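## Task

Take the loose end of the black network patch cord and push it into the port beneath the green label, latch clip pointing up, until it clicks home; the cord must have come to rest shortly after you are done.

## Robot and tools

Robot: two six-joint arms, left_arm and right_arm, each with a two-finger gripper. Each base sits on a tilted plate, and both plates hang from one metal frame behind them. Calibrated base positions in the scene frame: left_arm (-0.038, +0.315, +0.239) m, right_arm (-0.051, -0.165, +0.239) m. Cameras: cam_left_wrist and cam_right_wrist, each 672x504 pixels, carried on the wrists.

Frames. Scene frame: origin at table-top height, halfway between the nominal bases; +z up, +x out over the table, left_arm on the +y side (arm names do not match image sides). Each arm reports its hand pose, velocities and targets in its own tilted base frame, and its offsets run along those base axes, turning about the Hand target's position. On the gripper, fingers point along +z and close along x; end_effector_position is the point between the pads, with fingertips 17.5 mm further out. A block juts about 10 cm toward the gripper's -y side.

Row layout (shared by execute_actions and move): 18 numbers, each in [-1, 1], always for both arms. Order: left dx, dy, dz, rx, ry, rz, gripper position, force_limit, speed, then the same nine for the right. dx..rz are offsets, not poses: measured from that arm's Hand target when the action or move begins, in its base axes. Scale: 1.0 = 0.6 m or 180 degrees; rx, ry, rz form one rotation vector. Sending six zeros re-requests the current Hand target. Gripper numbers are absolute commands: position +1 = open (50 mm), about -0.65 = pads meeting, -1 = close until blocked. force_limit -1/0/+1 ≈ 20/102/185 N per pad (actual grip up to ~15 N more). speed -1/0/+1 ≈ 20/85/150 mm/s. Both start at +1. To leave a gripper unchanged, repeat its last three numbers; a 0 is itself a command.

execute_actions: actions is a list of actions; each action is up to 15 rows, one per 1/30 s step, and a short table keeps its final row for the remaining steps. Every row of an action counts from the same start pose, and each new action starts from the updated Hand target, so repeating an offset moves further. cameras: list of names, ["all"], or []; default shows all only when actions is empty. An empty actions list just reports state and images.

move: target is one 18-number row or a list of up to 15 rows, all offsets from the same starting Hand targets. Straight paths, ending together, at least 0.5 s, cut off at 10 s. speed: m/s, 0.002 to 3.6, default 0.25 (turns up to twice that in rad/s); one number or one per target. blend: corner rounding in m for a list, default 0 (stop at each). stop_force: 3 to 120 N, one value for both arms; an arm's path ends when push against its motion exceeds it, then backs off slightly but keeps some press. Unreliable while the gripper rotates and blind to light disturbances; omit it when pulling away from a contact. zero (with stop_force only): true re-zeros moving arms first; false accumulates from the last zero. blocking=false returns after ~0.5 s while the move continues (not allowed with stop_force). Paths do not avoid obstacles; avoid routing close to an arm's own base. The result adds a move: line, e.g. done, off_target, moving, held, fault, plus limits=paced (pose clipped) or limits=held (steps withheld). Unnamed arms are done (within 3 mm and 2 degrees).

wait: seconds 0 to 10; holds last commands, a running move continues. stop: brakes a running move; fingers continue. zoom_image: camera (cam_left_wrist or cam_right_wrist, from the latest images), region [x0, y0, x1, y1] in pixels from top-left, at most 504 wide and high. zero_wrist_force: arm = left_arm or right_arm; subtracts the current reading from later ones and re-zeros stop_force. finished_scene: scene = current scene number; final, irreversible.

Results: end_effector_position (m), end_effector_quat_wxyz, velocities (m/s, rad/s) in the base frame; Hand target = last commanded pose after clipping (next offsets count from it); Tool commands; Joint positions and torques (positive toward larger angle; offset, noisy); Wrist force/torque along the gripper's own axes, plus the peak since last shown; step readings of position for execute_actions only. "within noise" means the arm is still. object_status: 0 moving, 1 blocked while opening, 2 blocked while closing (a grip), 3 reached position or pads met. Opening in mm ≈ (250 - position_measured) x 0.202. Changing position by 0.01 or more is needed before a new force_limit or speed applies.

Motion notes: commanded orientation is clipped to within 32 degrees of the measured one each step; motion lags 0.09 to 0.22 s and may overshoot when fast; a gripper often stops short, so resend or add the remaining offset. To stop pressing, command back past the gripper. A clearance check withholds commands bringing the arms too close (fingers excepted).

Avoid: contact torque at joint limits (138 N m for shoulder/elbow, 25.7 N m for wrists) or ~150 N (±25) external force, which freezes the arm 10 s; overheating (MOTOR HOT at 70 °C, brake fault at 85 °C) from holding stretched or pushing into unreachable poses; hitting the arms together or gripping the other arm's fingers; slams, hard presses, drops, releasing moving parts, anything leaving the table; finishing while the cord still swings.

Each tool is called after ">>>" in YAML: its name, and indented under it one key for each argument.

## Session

>>> execute_actions:
  actions: []

>>> zoom_image:
  camera: "cam_right_wrist"
  region: [84, 0, 588, 320]

Scene clock: 0.00 s.
left_arm: end_effector_position=(+0.7641, +0.1577, +0.2719) position_measured=3 object_status=3 end_effector_quat_wxyz=(+0.119, -0.667, +0.731, +0.079) | right_arm: end_effector_position=(+0.7587, +0.1882, -0.0938) position_measured=3 object_status=3 end_effector_quat_wxyz=(+0.286, +0.945, +0.131, +0.089)
Joint positions: left_arm=[-0.063 -0.948 0.93 4.678 -1.289 3.179] | right_arm=[3.75 -2.582 -1.276 -0.971 0.973 1.94]
Joint velocities: within noise
Joint torques (N m): no reading
Wrist force (N): no reading
Wrist torque (N m): no reading
Wrist force, peak (N): no reading
Hand target: left_arm +0.7641, +0.1577, +0.2719; +0.119, -0.667, +0.731, +0.079 | right_arm +0.7587, +0.1882, -0.0938; +0.286, +0.945, +0.131, +0.089
Tool commands: left_gripper/position=+1.0 left_gripper/force_limit=+1.0 left_gripper/speed=+1.0 right_gripper/position=+1.0 right_gripper/force_limit=+1.0 right_gripper/speed=+1.0

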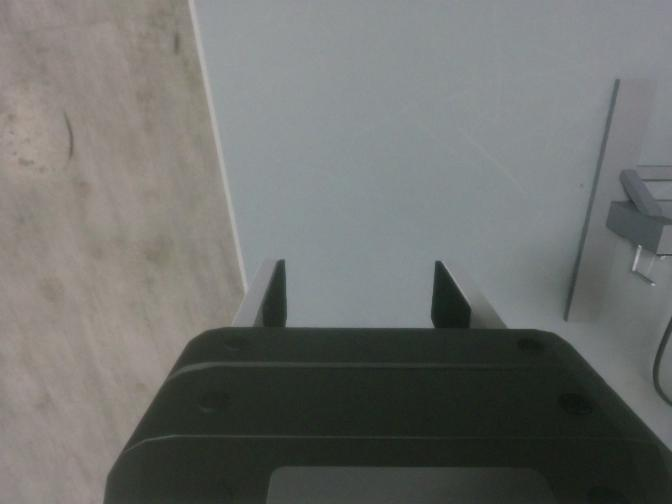

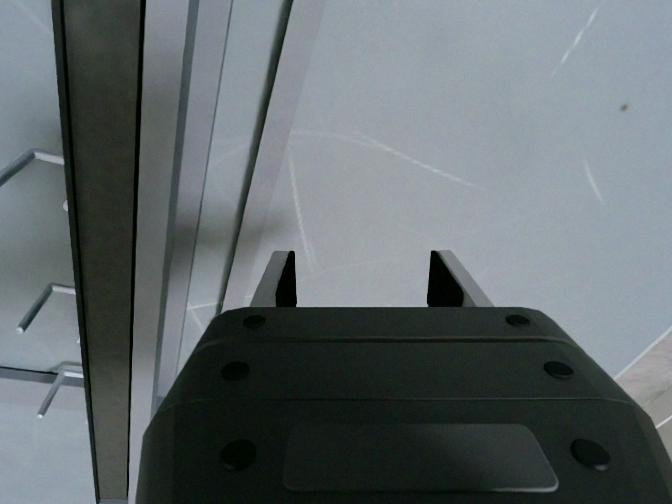

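Scaled by 1.000.

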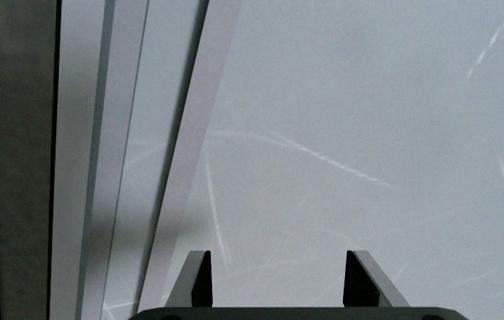

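>>> move:
  target:
    - [0,0,0,0,0,0,1,1,1,-0.0314,0.0872,0.3202,0,0,0,1,1,1]
    - [0,0,0,0,0,0,1,1,1,-0.6,-0.376,0.39,0,0,0,1,1,1]
    - [-0.658,-0.61,-0.179,0,0,0,1,1,1,-0.6,-0.376,0.39,0,0,0,1,1,1]
  speed: 0.35
  cameras: ["all"]

Scene clock: 14.30 s.
left_arm: end_effector_position=(+0.3693, -0.2083, +0.1645) position_measured=3 object_status=3 end_effector_quat_wxyz=(+0.119, -0.667, +0.731, +0.079) | right_arm: end_effector_position=(+0.3987, -0.0374, +0.1402) position_measured=3 object_status=3 end_effector_quat_wxyz=(+0.286, +0.945, +0.131, +0.089)
Joint positions: left_arm=[-0.973 -1.64 2.044 4.502 -1.358 2.24] | right_arm=[3.813 -1.308 -2.381 -1.182 0.981 2.016]
Joint torques (N m): left_arm=[-17.36 -23.01 -10.66 -0.91 -2.53 -1.6] | right_arm=[14.67 16.35 14.15 1.52 0.52 1.1]
Wrist force (N): left_arm=[0.4 -0.1 0.3] | right_arm=[-0.4 0.1 0.0]
Wrist torque (N m): left_arm=[-0.02 -0.06 0.13] | right_arm=[0.00 0.05 -0.10]
Wrist force, peak (N): left_arm=[2.2 2.3 0.2] | right_arm=[0.2 1.1 -3.1]
Hand target: left_arm +0.3693, -0.2083, +0.1645; +0.119, -0.667, +0.731, +0.079 | right_arm +0.3987, -0.0374, +0.1402; +0.286, +0.945, +0.131, +0.089
Off the commanded pose: left_arm 0.000 m, 0 deg | right_arm 0.000 m, 0 deg.
move: done

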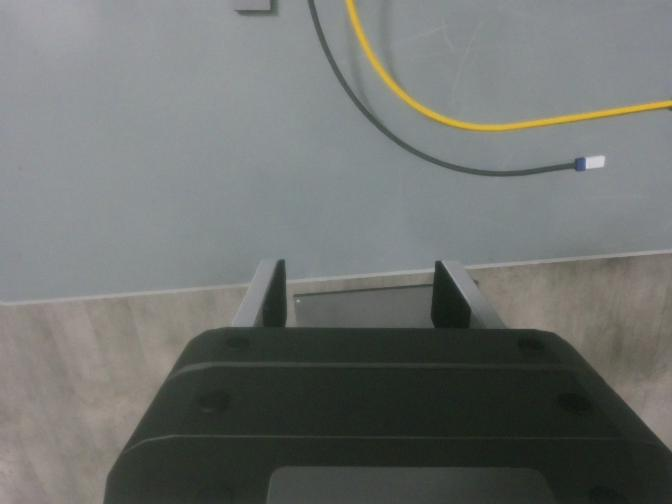

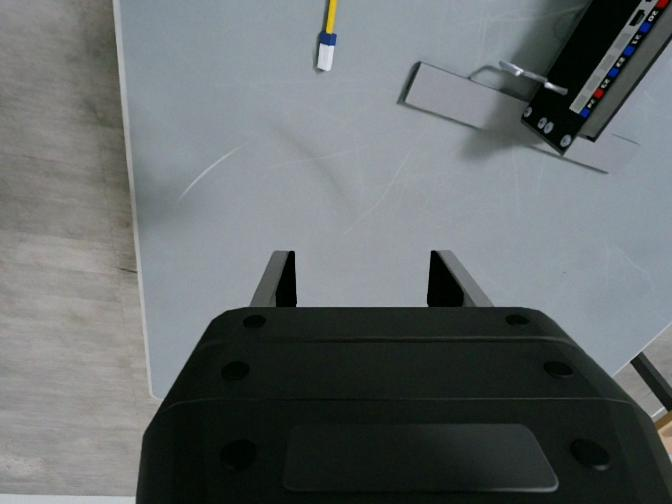

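>>> zoom_image:
  camera: "cam_left_wrist"
  region: [560, 140, 620, 185]

>>> zoom_image:
  camera: "cam_right_wrist"
  region: [500, 0, 672, 150]

Scaled by 8.400 from the camera's 672x504 image, which has a finer 960x720 frame.

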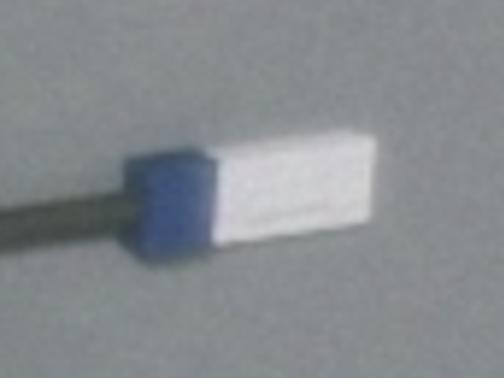

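Scaled by 2.930 from the camera's 672x504 image, which has a finer 960x720 frame.

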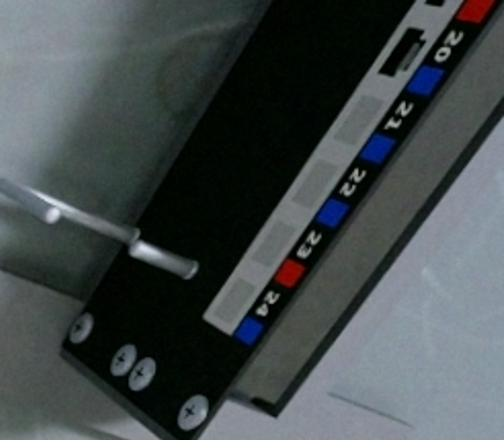

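>>> move:
  target: [0,0,0,0,0,0,1,1,1,-0.083,0.1125,-0.3275,0.1001,0.0304,-0.0509,1,1,1]
  cameras: ["cam_right_wrist"]

>>> zoom_image:
  camera: "cam_right_wrist"
  region: [250, 60, 450, 250]

Scene clock: 27.90 s.
left_arm: end_effector_position=(+0.3693, -0.2083, +0.1645) position_measured=3 object_status=3 end_effector_quat_wxyz=(+0.119, -0.667, +0.731, +0.079) | right_arm: end_effector_position=(+0.3489, +0.0301, -0.0563) position_measured=3 object_status=3 end_effector_quat_wxyz=(+0.134, +0.989, +0.053, +0.040)
Joint positions: left_arm=[-0.973 -1.64 2.045 4.502 -1.358 2.24] | right_arm=[3.838 -1.796 -2.612 -0.403 1.307 2.173]
Joint torques (N m): left_arm=[-18.01 -21.97 -10.23 -0.8 -2.41 -1.57] | right_arm=[-1.41 9.97 3.38 4.68 1.39 -1.7]
Wrist force (N): left_arm=[-0.1 -0.3 0.4] | right_arm=[-0.6 -0.1 0.9]
Wrist torque (N m): left_arm=[-0.04 0.01 0.12] | right_arm=[-0.05 0.07 0.07]
Wrist force, peak (N): left_arm=[0.0 -0.6 0.4] | right_arm=[-1.1 -1.1 2.1]
Hand target: left_arm +0.3693, -0.2083, +0.1645; +0.119, -0.667, +0.731, +0.079 | right_arm +0.3489, +0.0301, -0.0563; +0.134, +0.989, +0.053, +0.040
Off the commanded pose: left_arm 0.000 m, 0 deg | right_arm 0.000 m, 0 deg.
move: done
Images, in order (width x height): cam_right_wrist 672x504.

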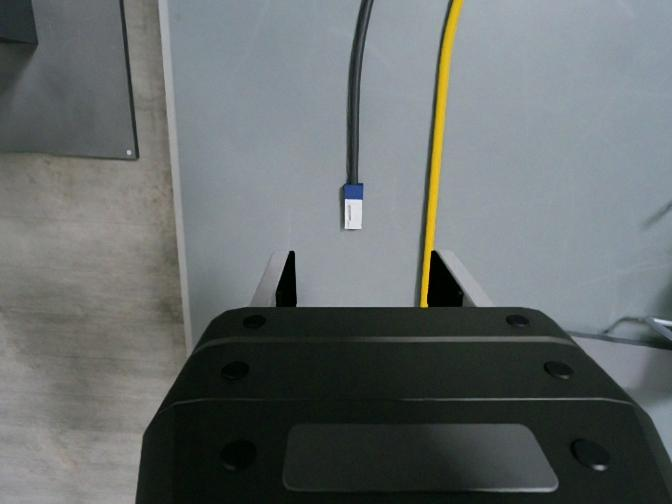

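Scaled by 2.520 from the camera's 672x504 image, which has a finer 960x720 frame.

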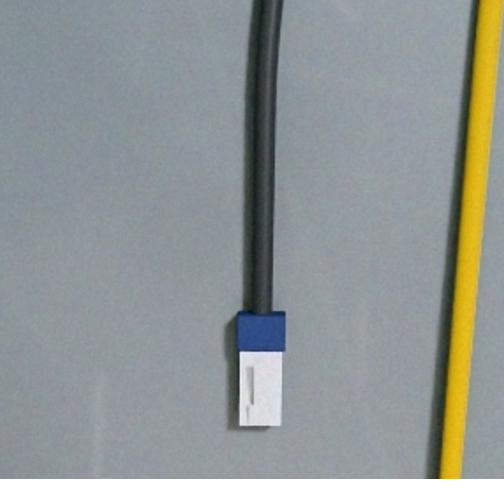

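>>> zoom_image:
  camera: "cam_right_wrist"
  region: [335, 178, 373, 235]

Scaled by 8.842 from the camera's 672x504 image, which has a finer 960x720 frame.

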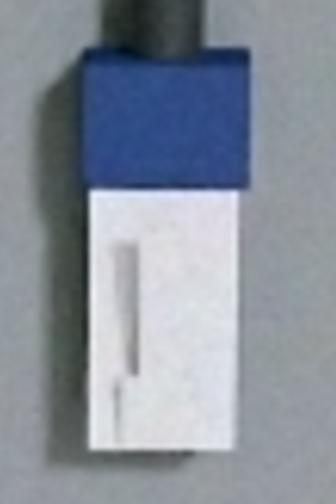

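>>> move:
  target: [0,0,0,0,0,0,1,1,1,0.0158,-0.0345,-0.128,0,0,0,0.2,1,0]
  cameras: ["cam_right_wrist"]

>>> zoom_image:
  camera: "cam_right_wrist"
  region: [280, 140, 460, 320]

Scene clock: 34.73 s.
left_arm: end_effector_position=(+0.3693, -0.2083, +0.1645) position_measured=3 object_status=3 end_effector_quat_wxyz=(+0.119, -0.667, +0.731, +0.079) | right_arm: end_effector_position=(+0.3584, +0.0094, -0.1331) position_measured=123 object_status=3 end_effector_quat_wxyz=(+0.134, +0.989, +0.053, +0.040)
Joint positions: left_arm=[-0.973 -1.64 2.045 4.502 -1.358 2.24] | right_arm=[3.768 -2.162 -2.603 -0.028 1.301 2.1]
Joint torques (N m): left_arm=[-17.78 -21.77 -10.09 -0.77 -2.01 -1.71] | right_arm=[0.85 18.16 11.41 4.67 -1.46 -1.75]
Wrist force (N): left_arm=[0.1 0.0 0.1] | right_arm=[-0.5 0.2 1.0]
Wrist torque (N m): left_arm=[0.01 -0.02 0.13] | right_arm=[-0.01 0.07 0.09]
Wrist force, peak (N): left_arm=[0.4 0.3 0.6] | right_arm=[-0.4 0.1 2.4]
Hand target: left_arm +0.3693, -0.2083, +0.1645; +0.119, -0.667, +0.731, +0.079 | right_arm +0.3584, +0.0094, -0.1331; +0.134, +0.989, +0.053, +0.040
Off the commanded pose: left_arm 0.000 m, 0 deg | right_arm 0.000 m, 0 deg.
move: done
Images, in order (width x height): cam_right_wrist 672x504.

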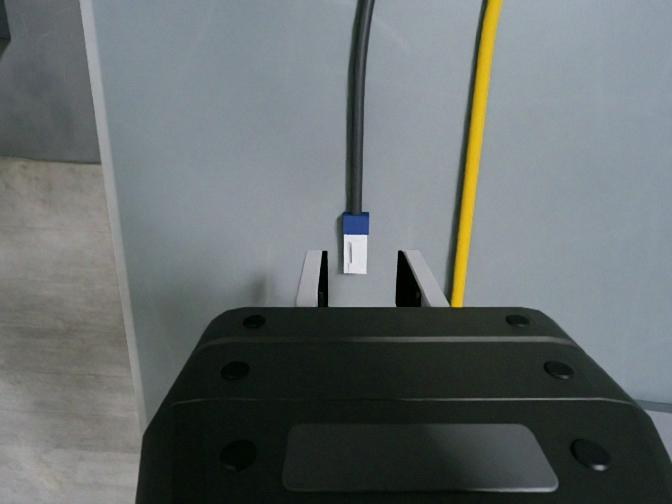

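Scaled by 2.800 from the camera's 672x504 image, which has a finer 960x720 frame.

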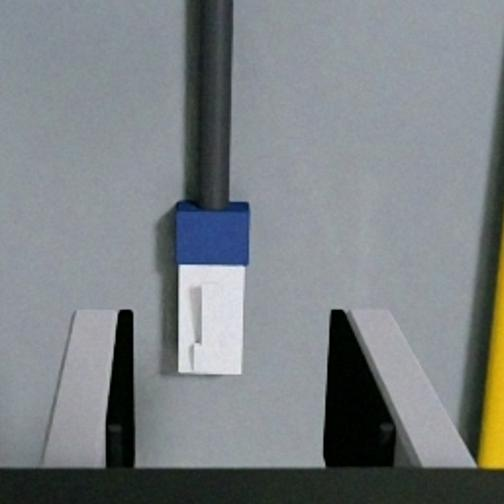

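>>> move:
  target: [0,0,0,0,0,0,1,1,1,0.0077,-0.0155,-0.0888,0,0,0,0.2,1,0]
  speed: 0.06
  stop_force: 6
  cameras: ["cam_right_wrist"]

>>> zoom_image:
  camera: "cam_right_wrist"
  region: [280, 180, 460, 320]

Scene clock: 39.57 s.
left_arm: end_effector_position=(+0.3693, -0.2083, +0.1645) position_measured=3 object_status=3 end_effector_quat_wxyz=(+0.119, -0.667, +0.731, +0.079) | right_arm: end_effector_position=(+0.3630, +0.0001, -0.1864) position_measured=123 object_status=3 end_effector_quat_wxyz=(+0.134, +0.989, +0.053, +0.040)
Joint positions: left_arm=[-0.973 -1.64 2.045 4.502 -1.358 2.24] | right_arm=[3.735 -2.397 -2.556 0.17 1.298 2.067]
Joint torques (N m): left_arm=[-17.33 -22.81 -10.72 -0.84 -1.65 -1.48] | right_arm=[1.91 21.28 7.12 4.57 -1.44 -1.75]
Wrist force (N): left_arm=[-0.4 -0.2 0.4] | right_arm=[-0.4 0.2 1.1]
Wrist torque (N m): left_arm=[-0.03 0.06 0.13] | right_arm=[0.00 0.05 0.08]
Wrist force, peak (N): left_arm=[-0.3 0.0 0.8] | right_arm=[-0.5 -0.2 1.5]
Hand target: left_arm +0.3693, -0.2083, +0.1645; +0.119, -0.667, +0.731, +0.079 | right_arm +0.3630, +0.0001, -0.1864; +0.134, +0.989, +0.053, +0.040
Off the commanded pose: left_arm 0.000 m, 0 deg | right_arm 0.000 m, 0 deg.
move: done
Images, in order (width x height): cam_right_wrist 672x504.

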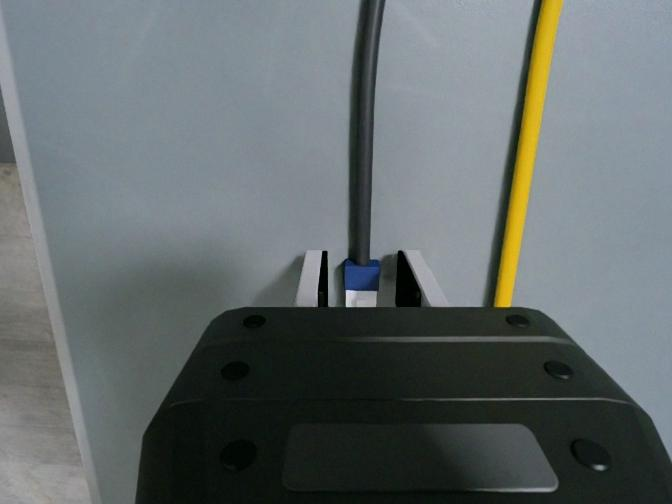

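Scaled by 2.800 from the camera's 672x504 image, which has a finer 960x720 frame.

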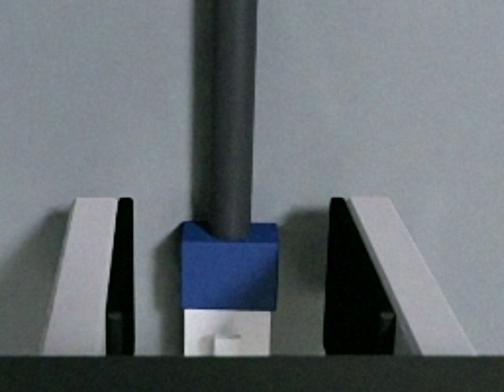

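>>> move:
  target: [0,0,0,0,0,0,1,1,1,-0.0009,0.0096,-0.0027,0,0,0,0.2,1,0]
  speed: 0.03

>>> move:
  target: [0,0,0,0,0,0,1,1,1,0,0,0,0,0,0,-1,-0.4,-0.6]
  cameras: ["cam_right_wrist"]

>>> zoom_image:
  camera: "cam_right_wrist"
  region: [280, 180, 460, 320]

Scene clock: 43.20 s.
left_arm: end_effector_position=(+0.3693, -0.2083, +0.1645) position_measured=3 object_status=3 end_effector_quat_wxyz=(+0.119, -0.667, +0.731, +0.079) | right_arm: end_effector_position=(+0.3624, +0.0058, -0.1880) position_measured=123 object_status=3 end_effector_quat_wxyz=(+0.134, +0.989, +0.053, +0.040)
Joint positions: left_arm=[-0.973 -1.64 2.045 4.502 -1.358 2.24] | right_arm=[3.751 -2.401 -2.553 0.167 1.3 2.083]
Joint torques (N m): left_arm=[-17.66 -23.37 -11.22 -1.07 -1.66 -1.67] | right_arm=[21.01 21.16 7.35 1.87 1.44 1.04]
Wrist force (N): left_arm=[0.2 0.2 0.5] | right_arm=[-0.4 0.2 0.8]
Wrist torque (N m): left_arm=[0.05 -0.04 0.13] | right_arm=[-0.01 0.05 -0.01]
Wrist force, peak (N): left_arm=[-0.1 0.3 0.7] | right_arm=[-0.6 0.4 1.1]
Hand target: left_arm +0.3693, -0.2083, +0.1645; +0.119, -0.667, +0.731, +0.079 | right_arm +0.3624, +0.0059, -0.1880; +0.134, +0.989, +0.053, +0.040
Off the commanded pose: left_arm 0.000 m, 0 deg | right_arm 0.000 m, 0 deg.
move: done

Scene clock: 44.00 s.
left_arm: end_effector_position=(+0.3693, -0.2083, +0.1645) position_measured=3 object_status=3 end_effector_quat_wxyz=(+0.119, -0.667, +0.731, +0.079) | right_arm: end_effector_position=(+0.3625, +0.0059, -0.1880) position_measured=252 object_status=3 end_effector_quat_wxyz=(+0.134, +0.989, +0.053, +0.040)
Joint positions: left_arm=[-0.973 -1.64 2.045 4.502 -1.358 2.24] | right_arm=[3.751 -2.401 -2.553 0.167 1.3 2.083]
Joint torques (N m): left_arm=[-18.18 -22.31 -10.22 -0.98 -1.46 -1.47] | right_arm=[12.77 22.04 -10.66 0.22 0.3 0.8]
Wrist force (N): left_arm=[-0.3 0.0 0.3] | right_arm=[1.8 -1.6 -19.4]
Wrist torque (N m): left_arm=[0.00 0.04 0.13] | right_arm=[-0.11 0.04 -0.02]
Wrist force, peak (N): left_arm=[0.3 -0.2 0.7] | right_arm=[17.9 0.8 -28.3]
Hand target: left_arm +0.3693, -0.2083, +0.1645; +0.119, -0.667, +0.731, +0.079 | right_arm +0.3624, +0.0059, -0.1880; +0.134, +0.989, +0.053, +0.040
Off the commanded pose: left_arm 0.000 m, 0 deg | right_arm 0.000 m, 0 deg.
move: done
Images, in order (width x height): cam_right_wrist 672x504.

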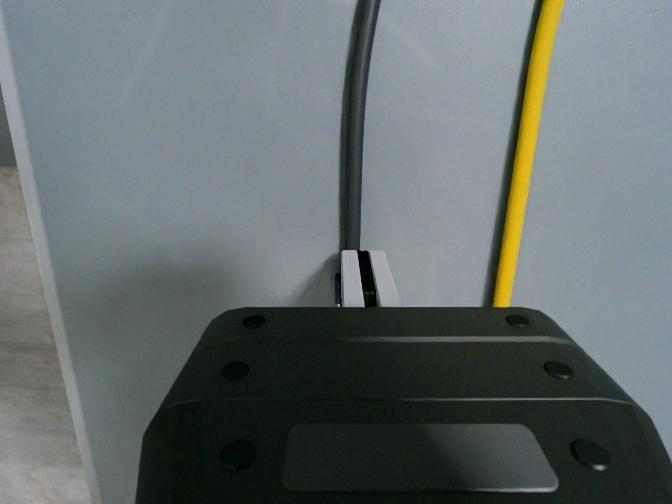

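Scaled by 2.800 from the camera's 672x504 image, which has a finer 960x720 frame.

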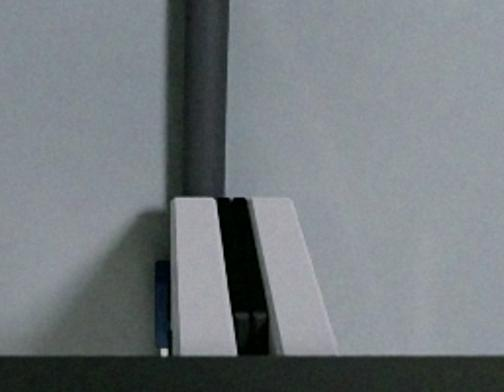

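>>> move:
  target:
    - [0,0,0,0,0,0,1,1,1,-0.0024,0.0065,0.024,0,0,0,-1,-0.4,-0.6]
    - [0,0,0,0,0,0,1,1,1,-0.0024,0.0065,0.024,0,0,0,0.2,-0.4,0]
  speed: 0.05
  cameras: ["cam_right_wrist"]

>>> zoom_image:
  camera: "cam_right_wrist"
  region: [280, 180, 460, 320]

Scene clock: 48.00 s.
left_arm: end_effector_position=(+0.3693, -0.2083, +0.1645) position_measured=3 object_status=3 end_effector_quat_wxyz=(+0.119, -0.667, +0.731, +0.079) | right_arm: end_effector_position=(+0.3610, +0.0098, -0.1736) position_measured=123 object_status=3 end_effector_quat_wxyz=(+0.134, +0.989, +0.053, +0.040)
Joint positions: left_arm=[-0.973 -1.64 2.045 4.502 -1.358 2.24] | right_arm=[3.764 -2.34 -2.568 0.117 1.301 2.096]
Joint torques (N m): left_arm=[-16.53 -22.44 -10.74 -1.07 -1.2 -1.62] | right_arm=[19.56 37.11 -7.94 1.78 1.42 1.1]
Wrist force (N): left_arm=[-0.1 -0.3 0.3] | right_arm=[-0.2 -0.1 0.9]
Wrist torque (N m): left_arm=[-0.05 0.01 0.12] | right_arm=[-0.06 0.01 -0.02]
Wrist force, peak (N): left_arm=[0.2 -0.2 0.8] | right_arm=[4.2 -3.0 -19.8]
Hand target: left_arm +0.3693, -0.2083, +0.1645; +0.119, -0.667, +0.731, +0.079 | right_arm +0.3610, +0.0098, -0.1736; +0.134, +0.989, +0.053, +0.040
Off the commanded pose: left_arm 0.000 m, 0 deg | right_arm 0.000 m, 0 deg.
move: done
Images, in order (width x height): cam_right_wrist 672x504.

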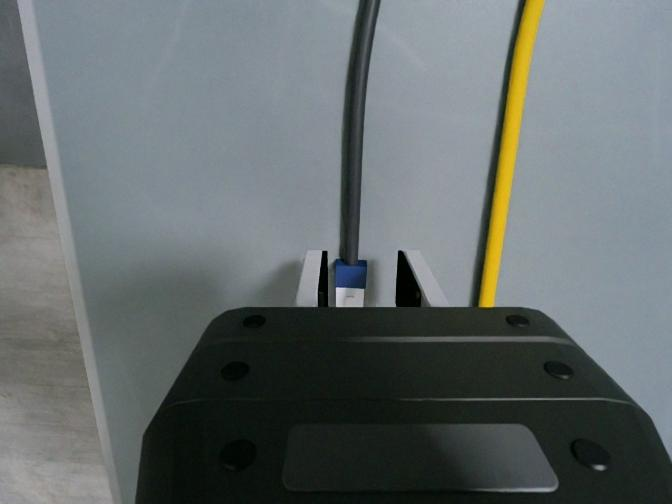

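Scaled by 2.800 from the camera's 672x504 image, which has a finer 960x720 frame.

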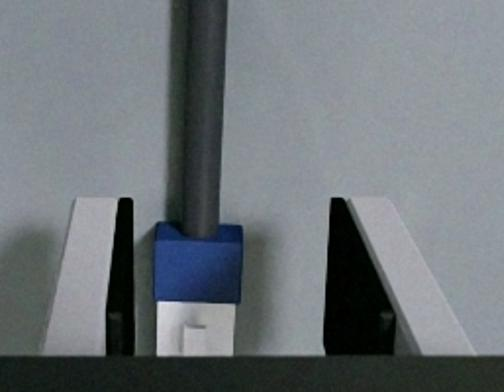

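>>> move:
  target:
    - [0,0,0,0,0,0,1,1,1,-0.0056,-0.0007,-0.0004,0,0,0,0.2,-0.4,0]
    - [0,0,0,0,0,0,1,1,1,-0.0034,-0.0067,-0.0224,0,0,0,0.2,-0.4,0]
  speed: 0.05

>>> move:
  target: [0,0,0,0,0,0,1,1,1,0.0019,-0.0052,-0.0192,0,0,0,0.2,-0.4,0]
  speed: 0.015
  stop_force: 4
  cameras: ["cam_right_wrist"]

>>> zoom_image:
  camera: "cam_right_wrist"
  region: [280, 180, 460, 320]

Scene clock: 52.67 s.
left_arm: end_effector_position=(+0.3693, -0.2083, +0.1645) position_measured=3 object_status=3 end_effector_quat_wxyz=(+0.119, -0.667, +0.731, +0.079) | right_arm: end_effector_position=(+0.3590, +0.0058, -0.1870) position_measured=123 object_status=3 end_effector_quat_wxyz=(+0.134, +0.989, +0.053, +0.040)
Joint positions: left_arm=[-0.973 -1.64 2.045 4.502 -1.358 2.24] | right_arm=[3.757 -2.4 -2.563 0.174 1.3 2.089]
Joint torques (N m): left_arm=[-17.65 -22.47 -10.73 -0.96 -0.83 -1.6] | right_arm=[2.08 20.65 7.42 4.68 -1.47 -1.67]
Wrist force (N): left_arm=[-0.2 -0.1 0.4] | right_arm=[0.0 -0.1 0.9]
Wrist torque (N m): left_arm=[-0.01 0.03 0.12] | right_arm=[-0.05 -0.01 0.08]
Wrist force, peak (N): left_arm=[0.3 -0.3 0.8] | right_arm=[0.0 0.0 1.5]
Hand target: left_arm +0.3693, -0.2083, +0.1645; +0.119, -0.667, +0.731, +0.079 | right_arm +0.3590, +0.0058, -0.1871; +0.134, +0.989, +0.053, +0.040
Off the commanded pose: left_arm 0.000 m, 0 deg | right_arm 0.000 m, 0 deg.
move: done

Scene clock: 53.73 s.
left_arm: end_effector_position=(+0.3693, -0.2083, +0.1645) position_measured=3 object_status=3 end_effector_quat_wxyz=(+0.119, -0.667, +0.731, +0.079) | right_arm: end_effector_position=(+0.3594, +0.0031, -0.1955) position_measured=123 object_status=3 end_effector_quat_wxyz=(+0.134, +0.989, +0.053, +0.040)
Joint positions: left_arm=[-0.973 -1.64 2.045 4.502 -1.358 2.24] | right_arm=[3.75 -2.436 -2.553 0.201 1.3 2.082]
Joint torques (N m): left_arm=[-17.7 -22.81 -10.31 -1.11 -0.71 -1.39] | right_arm=[11.37 29.54 -1.14 3.46 -0.03 -0.33]
Wrist force (N): left_arm=[0.1 -0.2 0.1] | right_arm=[0.0 -0.2 1.0]
Wrist torque (N m): left_arm=[-0.02 -0.01 0.13] | right_arm=[-0.07 -0.01 -0.02]
Wrist force, peak (N): left_arm=[-0.1 -0.1 0.8] | right_arm=[-31.3 13.4 -119.9]
Hand target: left_arm +0.3693, -0.2083, +0.1645; +0.119, -0.667, +0.731, +0.079 | right_arm +0.3594, +0.0031, -0.1955; +0.134, +0.989, +0.053, +0.040 (not the last commanded pose)
Tool commands: left_gripper/position=+1.0 left_gripper/force_limit=+1.0 left_gripper/speed=+1.0 right_gripper/position=+0.2 right_gripper/force_limit=-0.396078 right_gripper/speed=+0.003922
Off the commanded pose: left_arm 0.000 m, 0 deg | right_arm 0.003 m, 0 deg.
FORCE FAULT: contact force on the right arm reached its limit, and that arm stopped. The contact can be on any part of that arm, not only on its tool. That arm's remaining commands of this call were not run. That arm is still stopped at the end of this call. That arm stays stopped for about 10 more seconds. Until then a move that you send moves the other arm only, and its call returns only when the move has ended. Once the stop has ended, the next robot result says so. If the stop ends while you think or write, that arm runs what you send next, counted from a new Hand target: where the arm stands when the stop ends. While its stop runs, that arm takes no new command, but its gripper still runs the gripper command that each later call begins with. Until it ends, the stop uses up actions while you think or wait. An arm that is not stopped still takes commands.
move: fault (right_arm)
Images, in order (width x height): cam_right_wrist 672x504.

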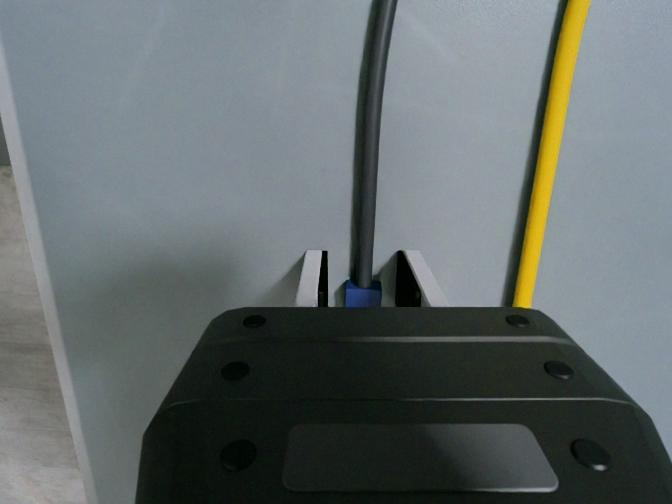

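Scaled by 2.800 from the camera's 672x504 image, which has a finer 960x720 frame.

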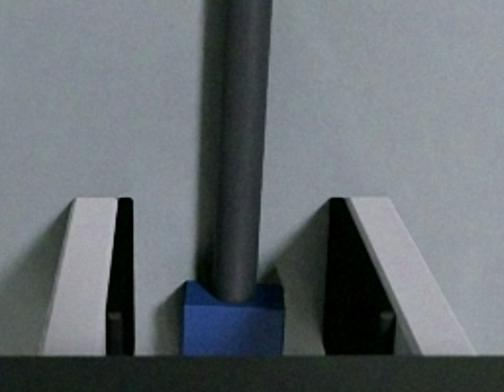

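>>> wait:
  seconds: 10

>>> wait:
  seconds: 1.5

>>> move:
  target: [0,0,0,0,0,0,1,1,1,-0.0002,0.0006,0.0022,0,0,0,0.2,-0.4,0]
  speed: 0.02

>>> move:
  target: [0,0,0,0,0,0,1,1,1,0,0,0,0,0,0,-1,-0.3,-0.7]
  cameras: ["cam_right_wrist"]

>>> zoom_image:
  camera: "cam_right_wrist"
  region: [280, 180, 460, 320]

Scene clock: 66.87 s.
left_arm: end_effector_position=(+0.3693, -0.2083, +0.1645) position_measured=3 object_status=3 end_effector_quat_wxyz=(+0.119, -0.667, +0.731, +0.079) | right_arm: end_effector_position=(+0.3594, +0.0031, -0.1955) position_measured=123 object_status=3 end_effector_quat_wxyz=(+0.134, +0.989, +0.053, +0.040)
Joint positions: left_arm=[-0.973 -1.64 2.045 4.502 -1.358 2.24] | right_arm=[3.75 -2.436 -2.553 0.201 1.3 2.082]
Joint torques (N m): left_arm=[-17.19 -22.75 -10.03 -1.36 0.11 -1.38] | right_arm=[11.38 29.43 -0.64 3.38 0 -0.38]
Wrist force (N): left_arm=[0.0 -0.3 0.4] | right_arm=[-0.2 -1.3 0.1]
Wrist torque (N m): left_arm=[-0.04 0.00 0.12] | right_arm=[-0.24 0.02 -0.02]
Wrist force, peak (N): left_arm=[0.1 0.0 0.8] | right_arm=[-0.3 -1.5 0.1]
Hand target: left_arm +0.3693, -0.2083, +0.1645; +0.119, -0.667, +0.731, +0.079 | right_arm +0.3594, +0.0031, -0.1955; +0.134, +0.989, +0.053, +0.040 (not the last commanded pose)
Tool commands: left_gripper/position=+1.0 left_gripper/force_limit=+1.0 left_gripper/speed=+1.0 right_gripper/position=+0.2 right_gripper/force_limit=-0.396078 right_gripper/speed=+0.003922
Off the commanded pose: left_arm 0.000 m, 0 deg | right_arm 0.003 m, 0 deg.
FORCE FAULT, CONTINUED: the right arm's stop, for the force fault that an earlier result reported, is over. The rest of the stop counts as 19 of the actions that you can send in this scene. That arm's target is now where it stood when the stop ended, not its last command. That arm accepts commands again.
wait: 10.00 s; at rest from the start

Scene clock: 68.37 s.
left_arm: end_effector_position=(+0.3693, -0.2083, +0.1645) position_measured=3 object_status=3 end_effector_quat_wxyz=(+0.119, -0.667, +0.731, +0.079) | right_arm: end_effector_position=(+0.3594, +0.0031, -0.1955) position_measured=123 object_status=3 end_effector_quat_wxyz=(+0.134, +0.989, +0.053, +0.040)
Joint positions: left_arm=[-0.973 -1.64 2.045 4.502 -1.358 2.24] | right_arm=[3.75 -2.436 -2.553 0.201 1.3 2.082]
Joint torques (N m): left_arm=[-17.13 -23.38 -11.05 -1.23 0.24 -1.46] | right_arm=[11.77 29.84 -1.44 3.28 -0.03 -0.38]
Wrist force (N): left_arm=[-0.2 -0.2 0.4] | right_arm=[-0.3 -1.3 0.1]
Wrist torque (N m): left_arm=[-0.04 0.03 0.13] | right_arm=[-0.24 0.03 -0.02]
Wrist force, peak (N): left_arm=[0.0 -0.1 0.8] | right_arm=[-0.3 -1.5 -0.1]
Hand target: left_arm +0.3693, -0.2083, +0.1645; +0.119, -0.667, +0.731, +0.079 | right_arm +0.3594, +0.0031, -0.1955; +0.134, +0.989, +0.053, +0.040 (not the last commanded pose)
Tool commands: left_gripper/position=+1.0 left_gripper/force_limit=+1.0 left_gripper/speed=+1.0 right_gripper/position=+0.2 right_gripper/force_limit=-0.396078 right_gripper/speed=+0.003922
Off the commanded pose: left_arm 0.000 m, 0 deg | right_arm 0.003 m, 0 deg.
wait: 1.50 s; at rest by 0.17 s

Scene clock: 69.07 s.
left_arm: end_effector_position=(+0.3693, -0.2083, +0.1645) position_measured=3 object_status=3 end_effector_quat_wxyz=(+0.119, -0.667, +0.731, +0.079) | right_arm: end_effector_position=(+0.3593, +0.0035, -0.1942) position_measured=123 object_status=3 end_effector_quat_wxyz=(+0.134, +0.989, +0.053, +0.040)
Joint positions: left_arm=[-0.973 -1.64 2.045 4.502 -1.358 2.24] | right_arm=[3.751 -2.43 -2.555 0.197 1.3 2.083]
Joint torques (N m): left_arm=[-16.64 -22.37 -9.8 -1.35 0.32 -1.39] | right_arm=[20.89 37.47 -9.94 1.77 1.39 1.11]
Wrist force (N): left_arm=[-0.2 0.1 0.3] | right_arm=[-0.3 -1.3 0.2]
Wrist torque (N m): left_arm=[0.03 0.02 0.13] | right_arm=[-0.25 0.03 -0.01]
Wrist force, peak (N): left_arm=[-0.1 0.1 0.7] | right_arm=[-0.3 -1.4 0.1]
Hand target: left_arm +0.3693, -0.2083, +0.1645; +0.119, -0.667, +0.731, +0.079 | right_arm +0.3593, +0.0035, -0.1942; +0.134, +0.989, +0.053, +0.040
Off the commanded pose: left_arm 0.000 m, 0 deg | right_arm 0.000 m, 0 deg.
move: done

Scene clock: 69.67 s.
left_arm: end_effector_position=(+0.3693, -0.2083, +0.1645) position_measured=3 object_status=3 end_effector_quat_wxyz=(+0.119, -0.667, +0.731, +0.079) | right_arm: end_effector_position=(+0.3593, +0.0035, -0.1942) position_measured=195 object_status=2 end_effector_quat_wxyz=(+0.134, +0.989, +0.053, +0.040)
Joint positions: left_arm=[-0.973 -1.64 2.045 4.502 -1.358 2.24] | right_arm=[3.751 -2.43 -2.555 0.196 1.3 2.083]
Joint torques (N m): left_arm=[-16.62 -22.87 -9.91 -1.28 0.42 -1.32] | right_arm=[20.7 37.91 -9.41 1.81 1.36 1.07]
Wrist force (N): left_arm=[0.1 -0.1 0.3] | right_arm=[-0.3 -1.3 0.2]
Wrist torque (N m): left_arm=[-0.01 -0.03 0.13] | right_arm=[-0.23 0.03 -0.01]
Wrist force, peak (N): left_arm=[-0.4 -0.3 0.5] | right_arm=[-0.1 -1.5 -0.2]
Hand target: left_arm +0.3693, -0.2083, +0.1645; +0.119, -0.667, +0.731, +0.079 | right_arm +0.3593, +0.0035, -0.1942; +0.134, +0.989, +0.053, +0.040
Off the commanded pose: left_arm 0.000 m, 0 deg | right_arm 0.000 m, 0 deg.
move: done
Images, in order (width x height): cam_right_wrist 672x504.

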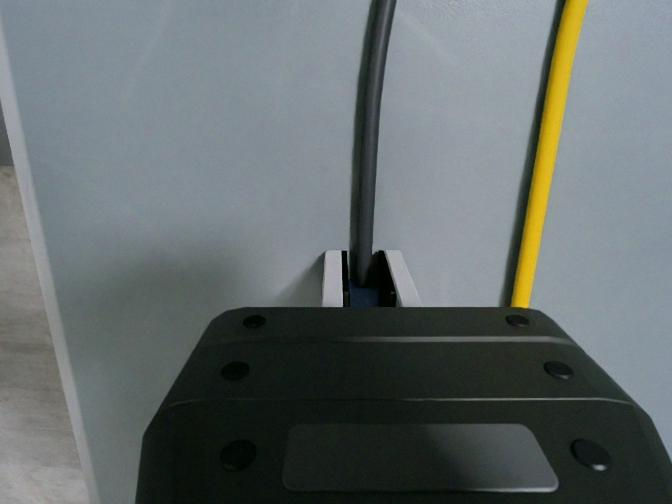

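Scaled by 2.800 from the camera's 672x504 image, which has a finer 960x720 frame.

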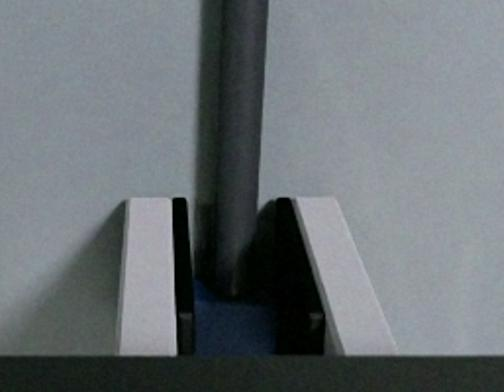

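>>> move:
  target:
    - [0,0,0,0,0,0,1,1,1,-0.0157,0.0436,0.16,0,0,0,-1,-0.3,-0.7]
    - [0.037,0.298,-0.364,-0.1754,-0.3016,-0.3229,1,1,1,0.186,0.05,0.352,-0.045,0.125,0.459,-1,-0.3,-0.7]
  speed: 0.2
  cameras: ["all"]

>>> zoom_image:
  camera: "cam_left_wrist"
  region: [150, 60, 480, 300]

Scene clock: 87.70 s.
left_arm: end_effector_position=(+0.3777, -0.1172, +0.0560) position_measured=3 object_status=3 end_effector_quat_wxyz=(+0.209, -0.481, +0.830, -0.189) | right_arm: end_effector_position=(+0.4157, +0.0318, -0.0355) position_measured=195 object_status=2 end_effector_quat_wxyz=(+0.140, +0.886, +0.442, -0.017)
Joint positions: left_arm=[-0.898 -1.65 2.792 3.11 -1.22 2.848] | right_arm=[3.727 -1.833 -2.426 -0.523 1.297 1.242]
Joint torques (N m): left_arm=[-14.22 -15.41 -26.14 -1.93 2.55 -1.85] | right_arm=[0.44 31.56 21.67 1.7 1.4 -1.64]
Wrist force (N): left_arm=[0.8 -1.1 -0.1] | right_arm=[-0.1 -1.3 0.4]
Wrist torque (N m): left_arm=[-0.13 -0.07 0.32] | right_arm=[-0.25 0.03 0.12]
Wrist force, peak (N): left_arm=[-0.7 8.0 4.2] | right_arm=[-0.2 -1.2 1.9]
Hand target: left_arm +0.3777, -0.1172, +0.0560; +0.209, -0.481, +0.830, -0.189 (not the last commanded pose) | right_arm +0.4157, +0.0318, -0.0355; +0.140, +0.886, +0.442, -0.017 (not the last commanded pose)
Off the commanded pose: left_arm 0.141 m, 45 deg | right_arm 0.076 m, 39 deg.
move: held (left_arm; a check stopped the path), off_target (right_arm; braked when a check withheld steps of left_arm); path passed 1 of 2 targets; limits=held
pose unreachable (left arm): on one or more control steps of this call, first in action 0 (counted from 0), this arm could not follow its commanded pose, so it was not sent that pose on those steps. It may still have moved: this result reports where it is.
cause: moving toward the commanded pose would bring two parts of the arm too close to each other (joints 3 (elbow) and 4 (wrist 1) lie between them).

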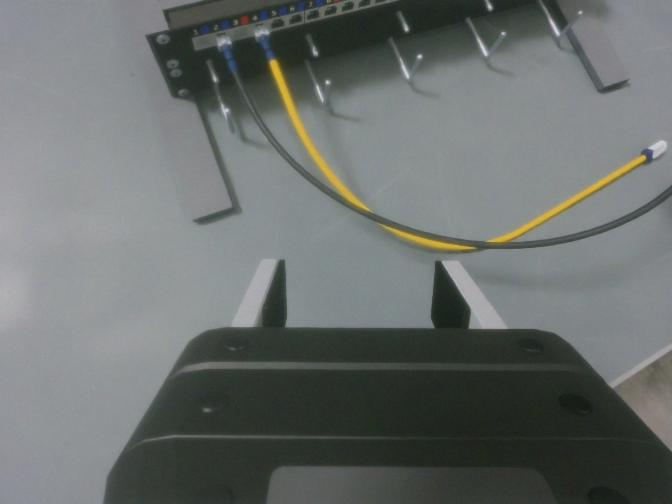

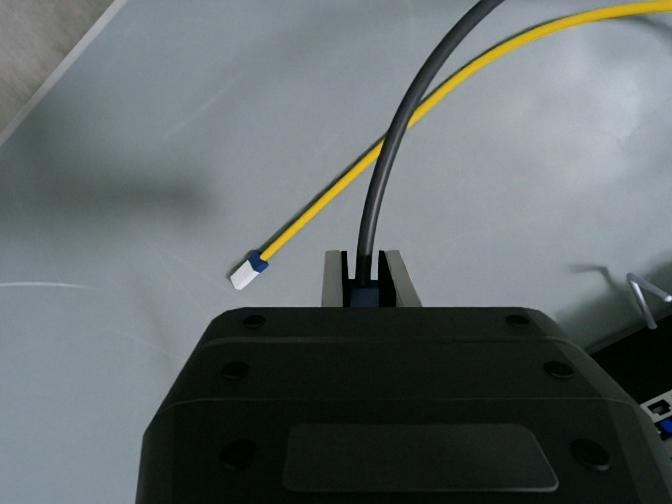

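Scaled by 1.527 from the camera's 672x504 image, which has a finer 960x720 frame.

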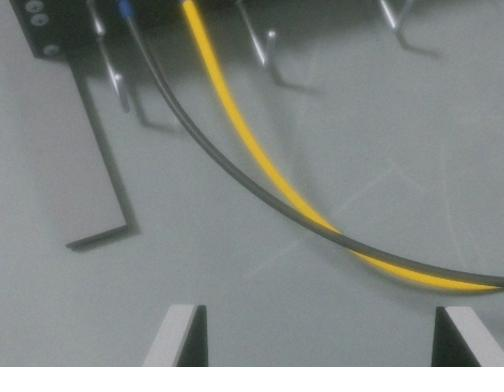

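>>> move:
  target:
    - [0,0,0,0,0,0,1,1,1,0.092,0.003,0.0875,-0.0204,0.0567,0.208,-1,-0.3,-0.7]
    - [0.254,0.145,-0.093,-0.092,-0.158,-0.169,1,1,1,0.092,0.003,0.0875,-0.0204,0.0567,0.208,-1,-0.3,-0.7]
    - [0.023,0.146,-0.183,-0.092,-0.158,-0.169,1,1,1,0.092,0.003,0.0875,-0.0204,0.0567,0.208,-1,-0.3,-0.7]
  speed: 0.25
  cameras: ["all"]

>>> zoom_image:
  camera: "cam_left_wrist"
  region: [150, 60, 480, 300]

Scene clock: 98.43 s.
left_arm: end_effector_position=(+0.4368, -0.0300, -0.0361) position_measured=3 object_status=3 end_effector_quat_wxyz=(+0.271, -0.213, +0.818, -0.460) | right_arm: end_effector_position=(+0.4709, +0.0336, +0.0170) position_measured=195 object_status=2 end_effector_quat_wxyz=(+0.126, +0.688, +0.712, -0.062)
Joint positions: left_arm=[0.007 -0.452 2.46 1.73 -2.269 3.83] | right_arm=[3.661 -1.793 -2.245 -0.726 1.292 0.492]
Joint torques (N m): left_arm=[-18.45 -41.31 -1.95 -1.47 -4.19 2.05] | right_arm=[0.26 18.25 25.19 1.5 1.36 -1.74]
Wrist force (N): left_arm=[1.0 -1.8 -0.4] | right_arm=[0.1 -1.4 0.7]
Wrist torque (N m): left_arm=[-0.26 0.01 0.40] | right_arm=[-0.29 0.01 0.12]
Wrist force, peak (N): left_arm=[9.6 5.1 -3.5] | right_arm=[-0.1 -1.9 0.5]
Hand target: left_arm +0.4368, -0.0301, -0.0361; +0.271, -0.213, +0.818, -0.460 (not the last commanded pose) | right_arm +0.4709, +0.0336, +0.0170; +0.126, +0.688, +0.712, -0.062
Off the commanded pose: left_arm 0.049 m, 1 deg | right_arm 0.000 m, 0 deg.
move: held (left_arm; a check stopped the path); limits=held
pose unreachable (left arm): on one or more control steps of this call, first in action 0 (counted from 0), this arm could not follow its commanded pose, so it was not sent that pose on those steps. It may still have moved: this result reports where it is.
cause: moving toward the commanded pose would bring two parts of the arm too close to each other (its gripper and another part of the arm, with joints 4 (wrist 1) to 6 (wrist 3) between them, 17 mm apart when it was first held).

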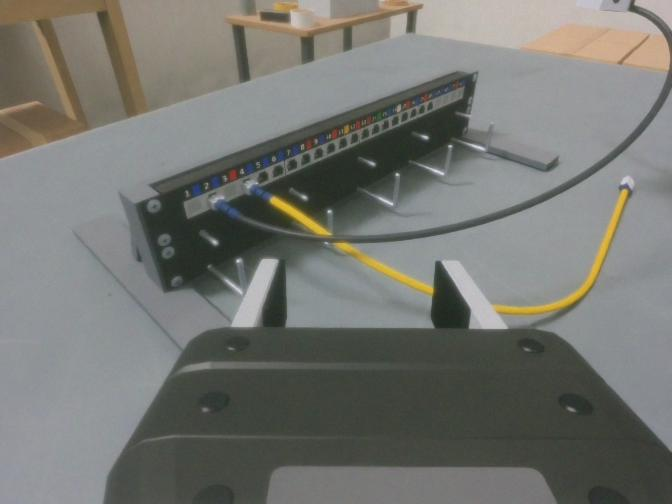

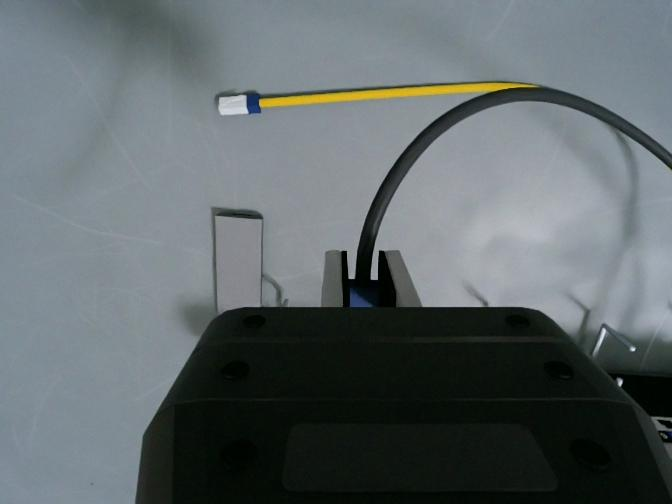

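Scaled by 1.527 from the camera's 672x504 image, which has a finer 960x720 frame.

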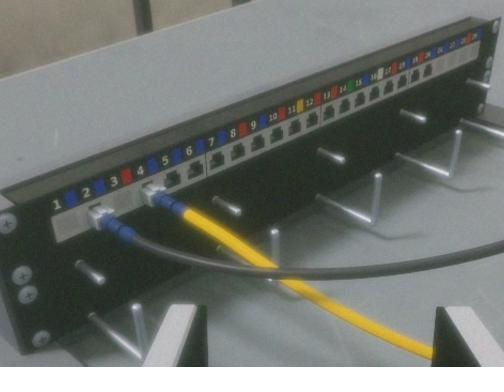

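>>> zoom_image:
  camera: "cam_left_wrist"
  region: [340, 70, 480, 170]

>>> zoom_image:
  camera: "cam_left_wrist"
  region: [560, 0, 672, 60]

Scaled by 3.600 from the camera's 672x504 image, which has a finer 960x720 frame.

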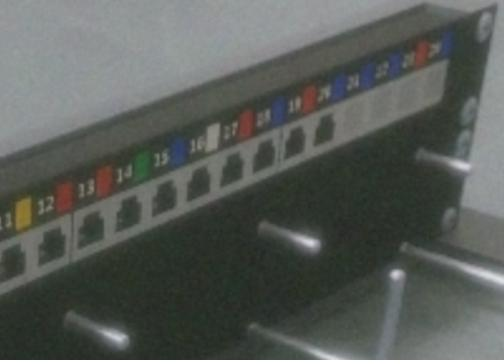

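Scaled by 4.500 from the camera's 672x504 image, which has a finer 960x720 frame.

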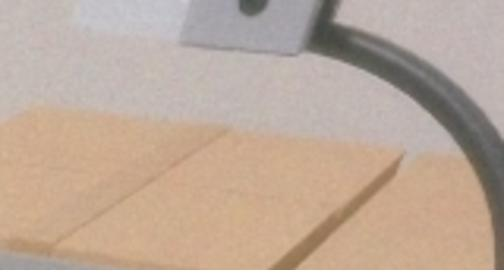

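>>> move:
  target: [0,0,0,0,0,0,1,1,1,0.063,0.156,-0.2445,0,0,0,-1,-0.3,-0.7]
  speed: 0.15
  cameras: ["all"]

>>> zoom_image:
  camera: "cam_left_wrist"
  region: [340, 70, 520, 210]

Scene clock: 114.57 s.
left_arm: end_effector_position=(+0.4368, -0.0301, -0.0361) position_measured=3 object_status=3 end_effector_quat_wxyz=(+0.271, -0.213, +0.818, -0.460) | right_arm: end_effector_position=(+0.5087, +0.1271, -0.1297) position_measured=195 object_status=2 end_effector_quat_wxyz=(+0.126, +0.688, +0.712, -0.062)
Joint positions: left_arm=[0.007 -0.452 2.46 1.73 -2.269 3.83] | right_arm=[3.783 -2.247 -2.102 -0.449 1.301 0.619]
Joint torques (N m): left_arm=[-15.14 -41.58 -3.17 -1.22 -4.11 2.1] | right_arm=[23.18 28.15 19.91 4.54 1.39 1.07]
Wrist force (N): left_arm=[1.2 -1.7 -0.1] | right_arm=[-0.2 -1.4 0.1]
Wrist torque (N m): left_arm=[-0.23 -0.02 0.40] | right_arm=[-0.25 -0.01 -0.01]
Wrist force, peak (N): left_arm=[1.4 -1.9 -0.2] | right_arm=[0.8 -1.4 1.3]
Hand target: left_arm +0.4368, -0.0301, -0.0361; +0.271, -0.213, +0.818, -0.460 | right_arm +0.5087, +0.1272, -0.1297; +0.126, +0.688, +0.712, -0.062
Off the commanded pose: left_arm 0.000 m, 0 deg | right_arm 0.000 m, 0 deg.
move: done

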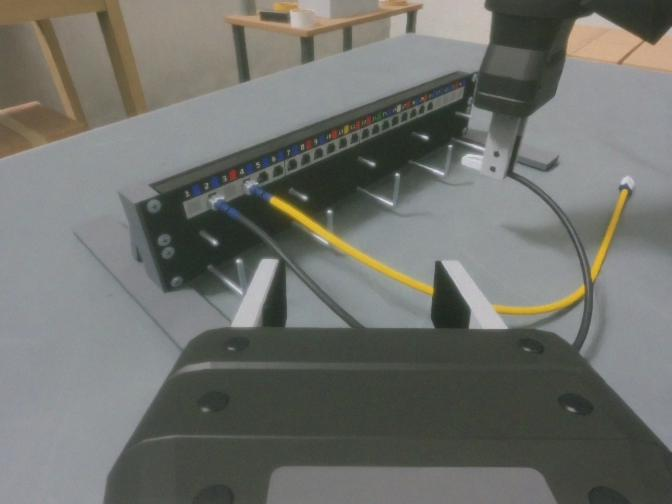

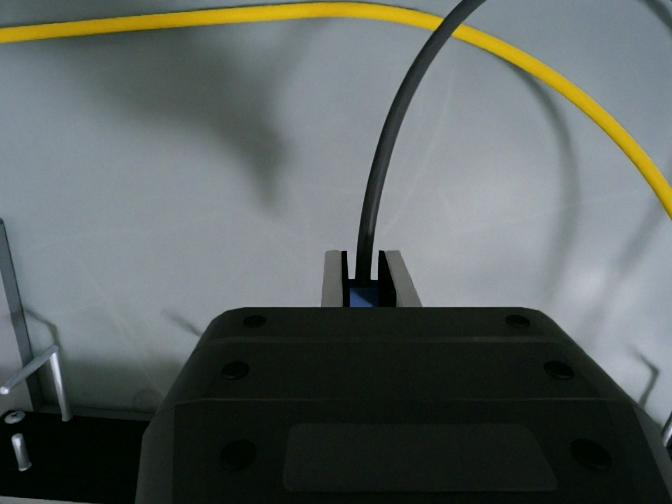

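Scaled by 2.800 from the camera's 672x504 image, which has a finer 960x720 frame.

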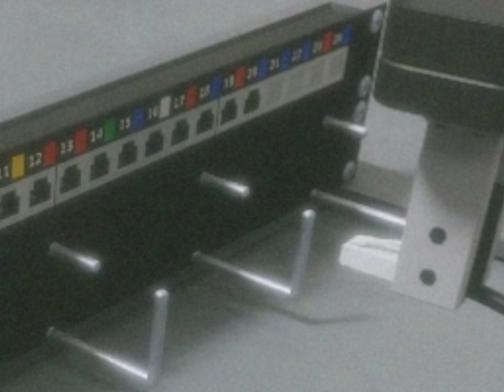

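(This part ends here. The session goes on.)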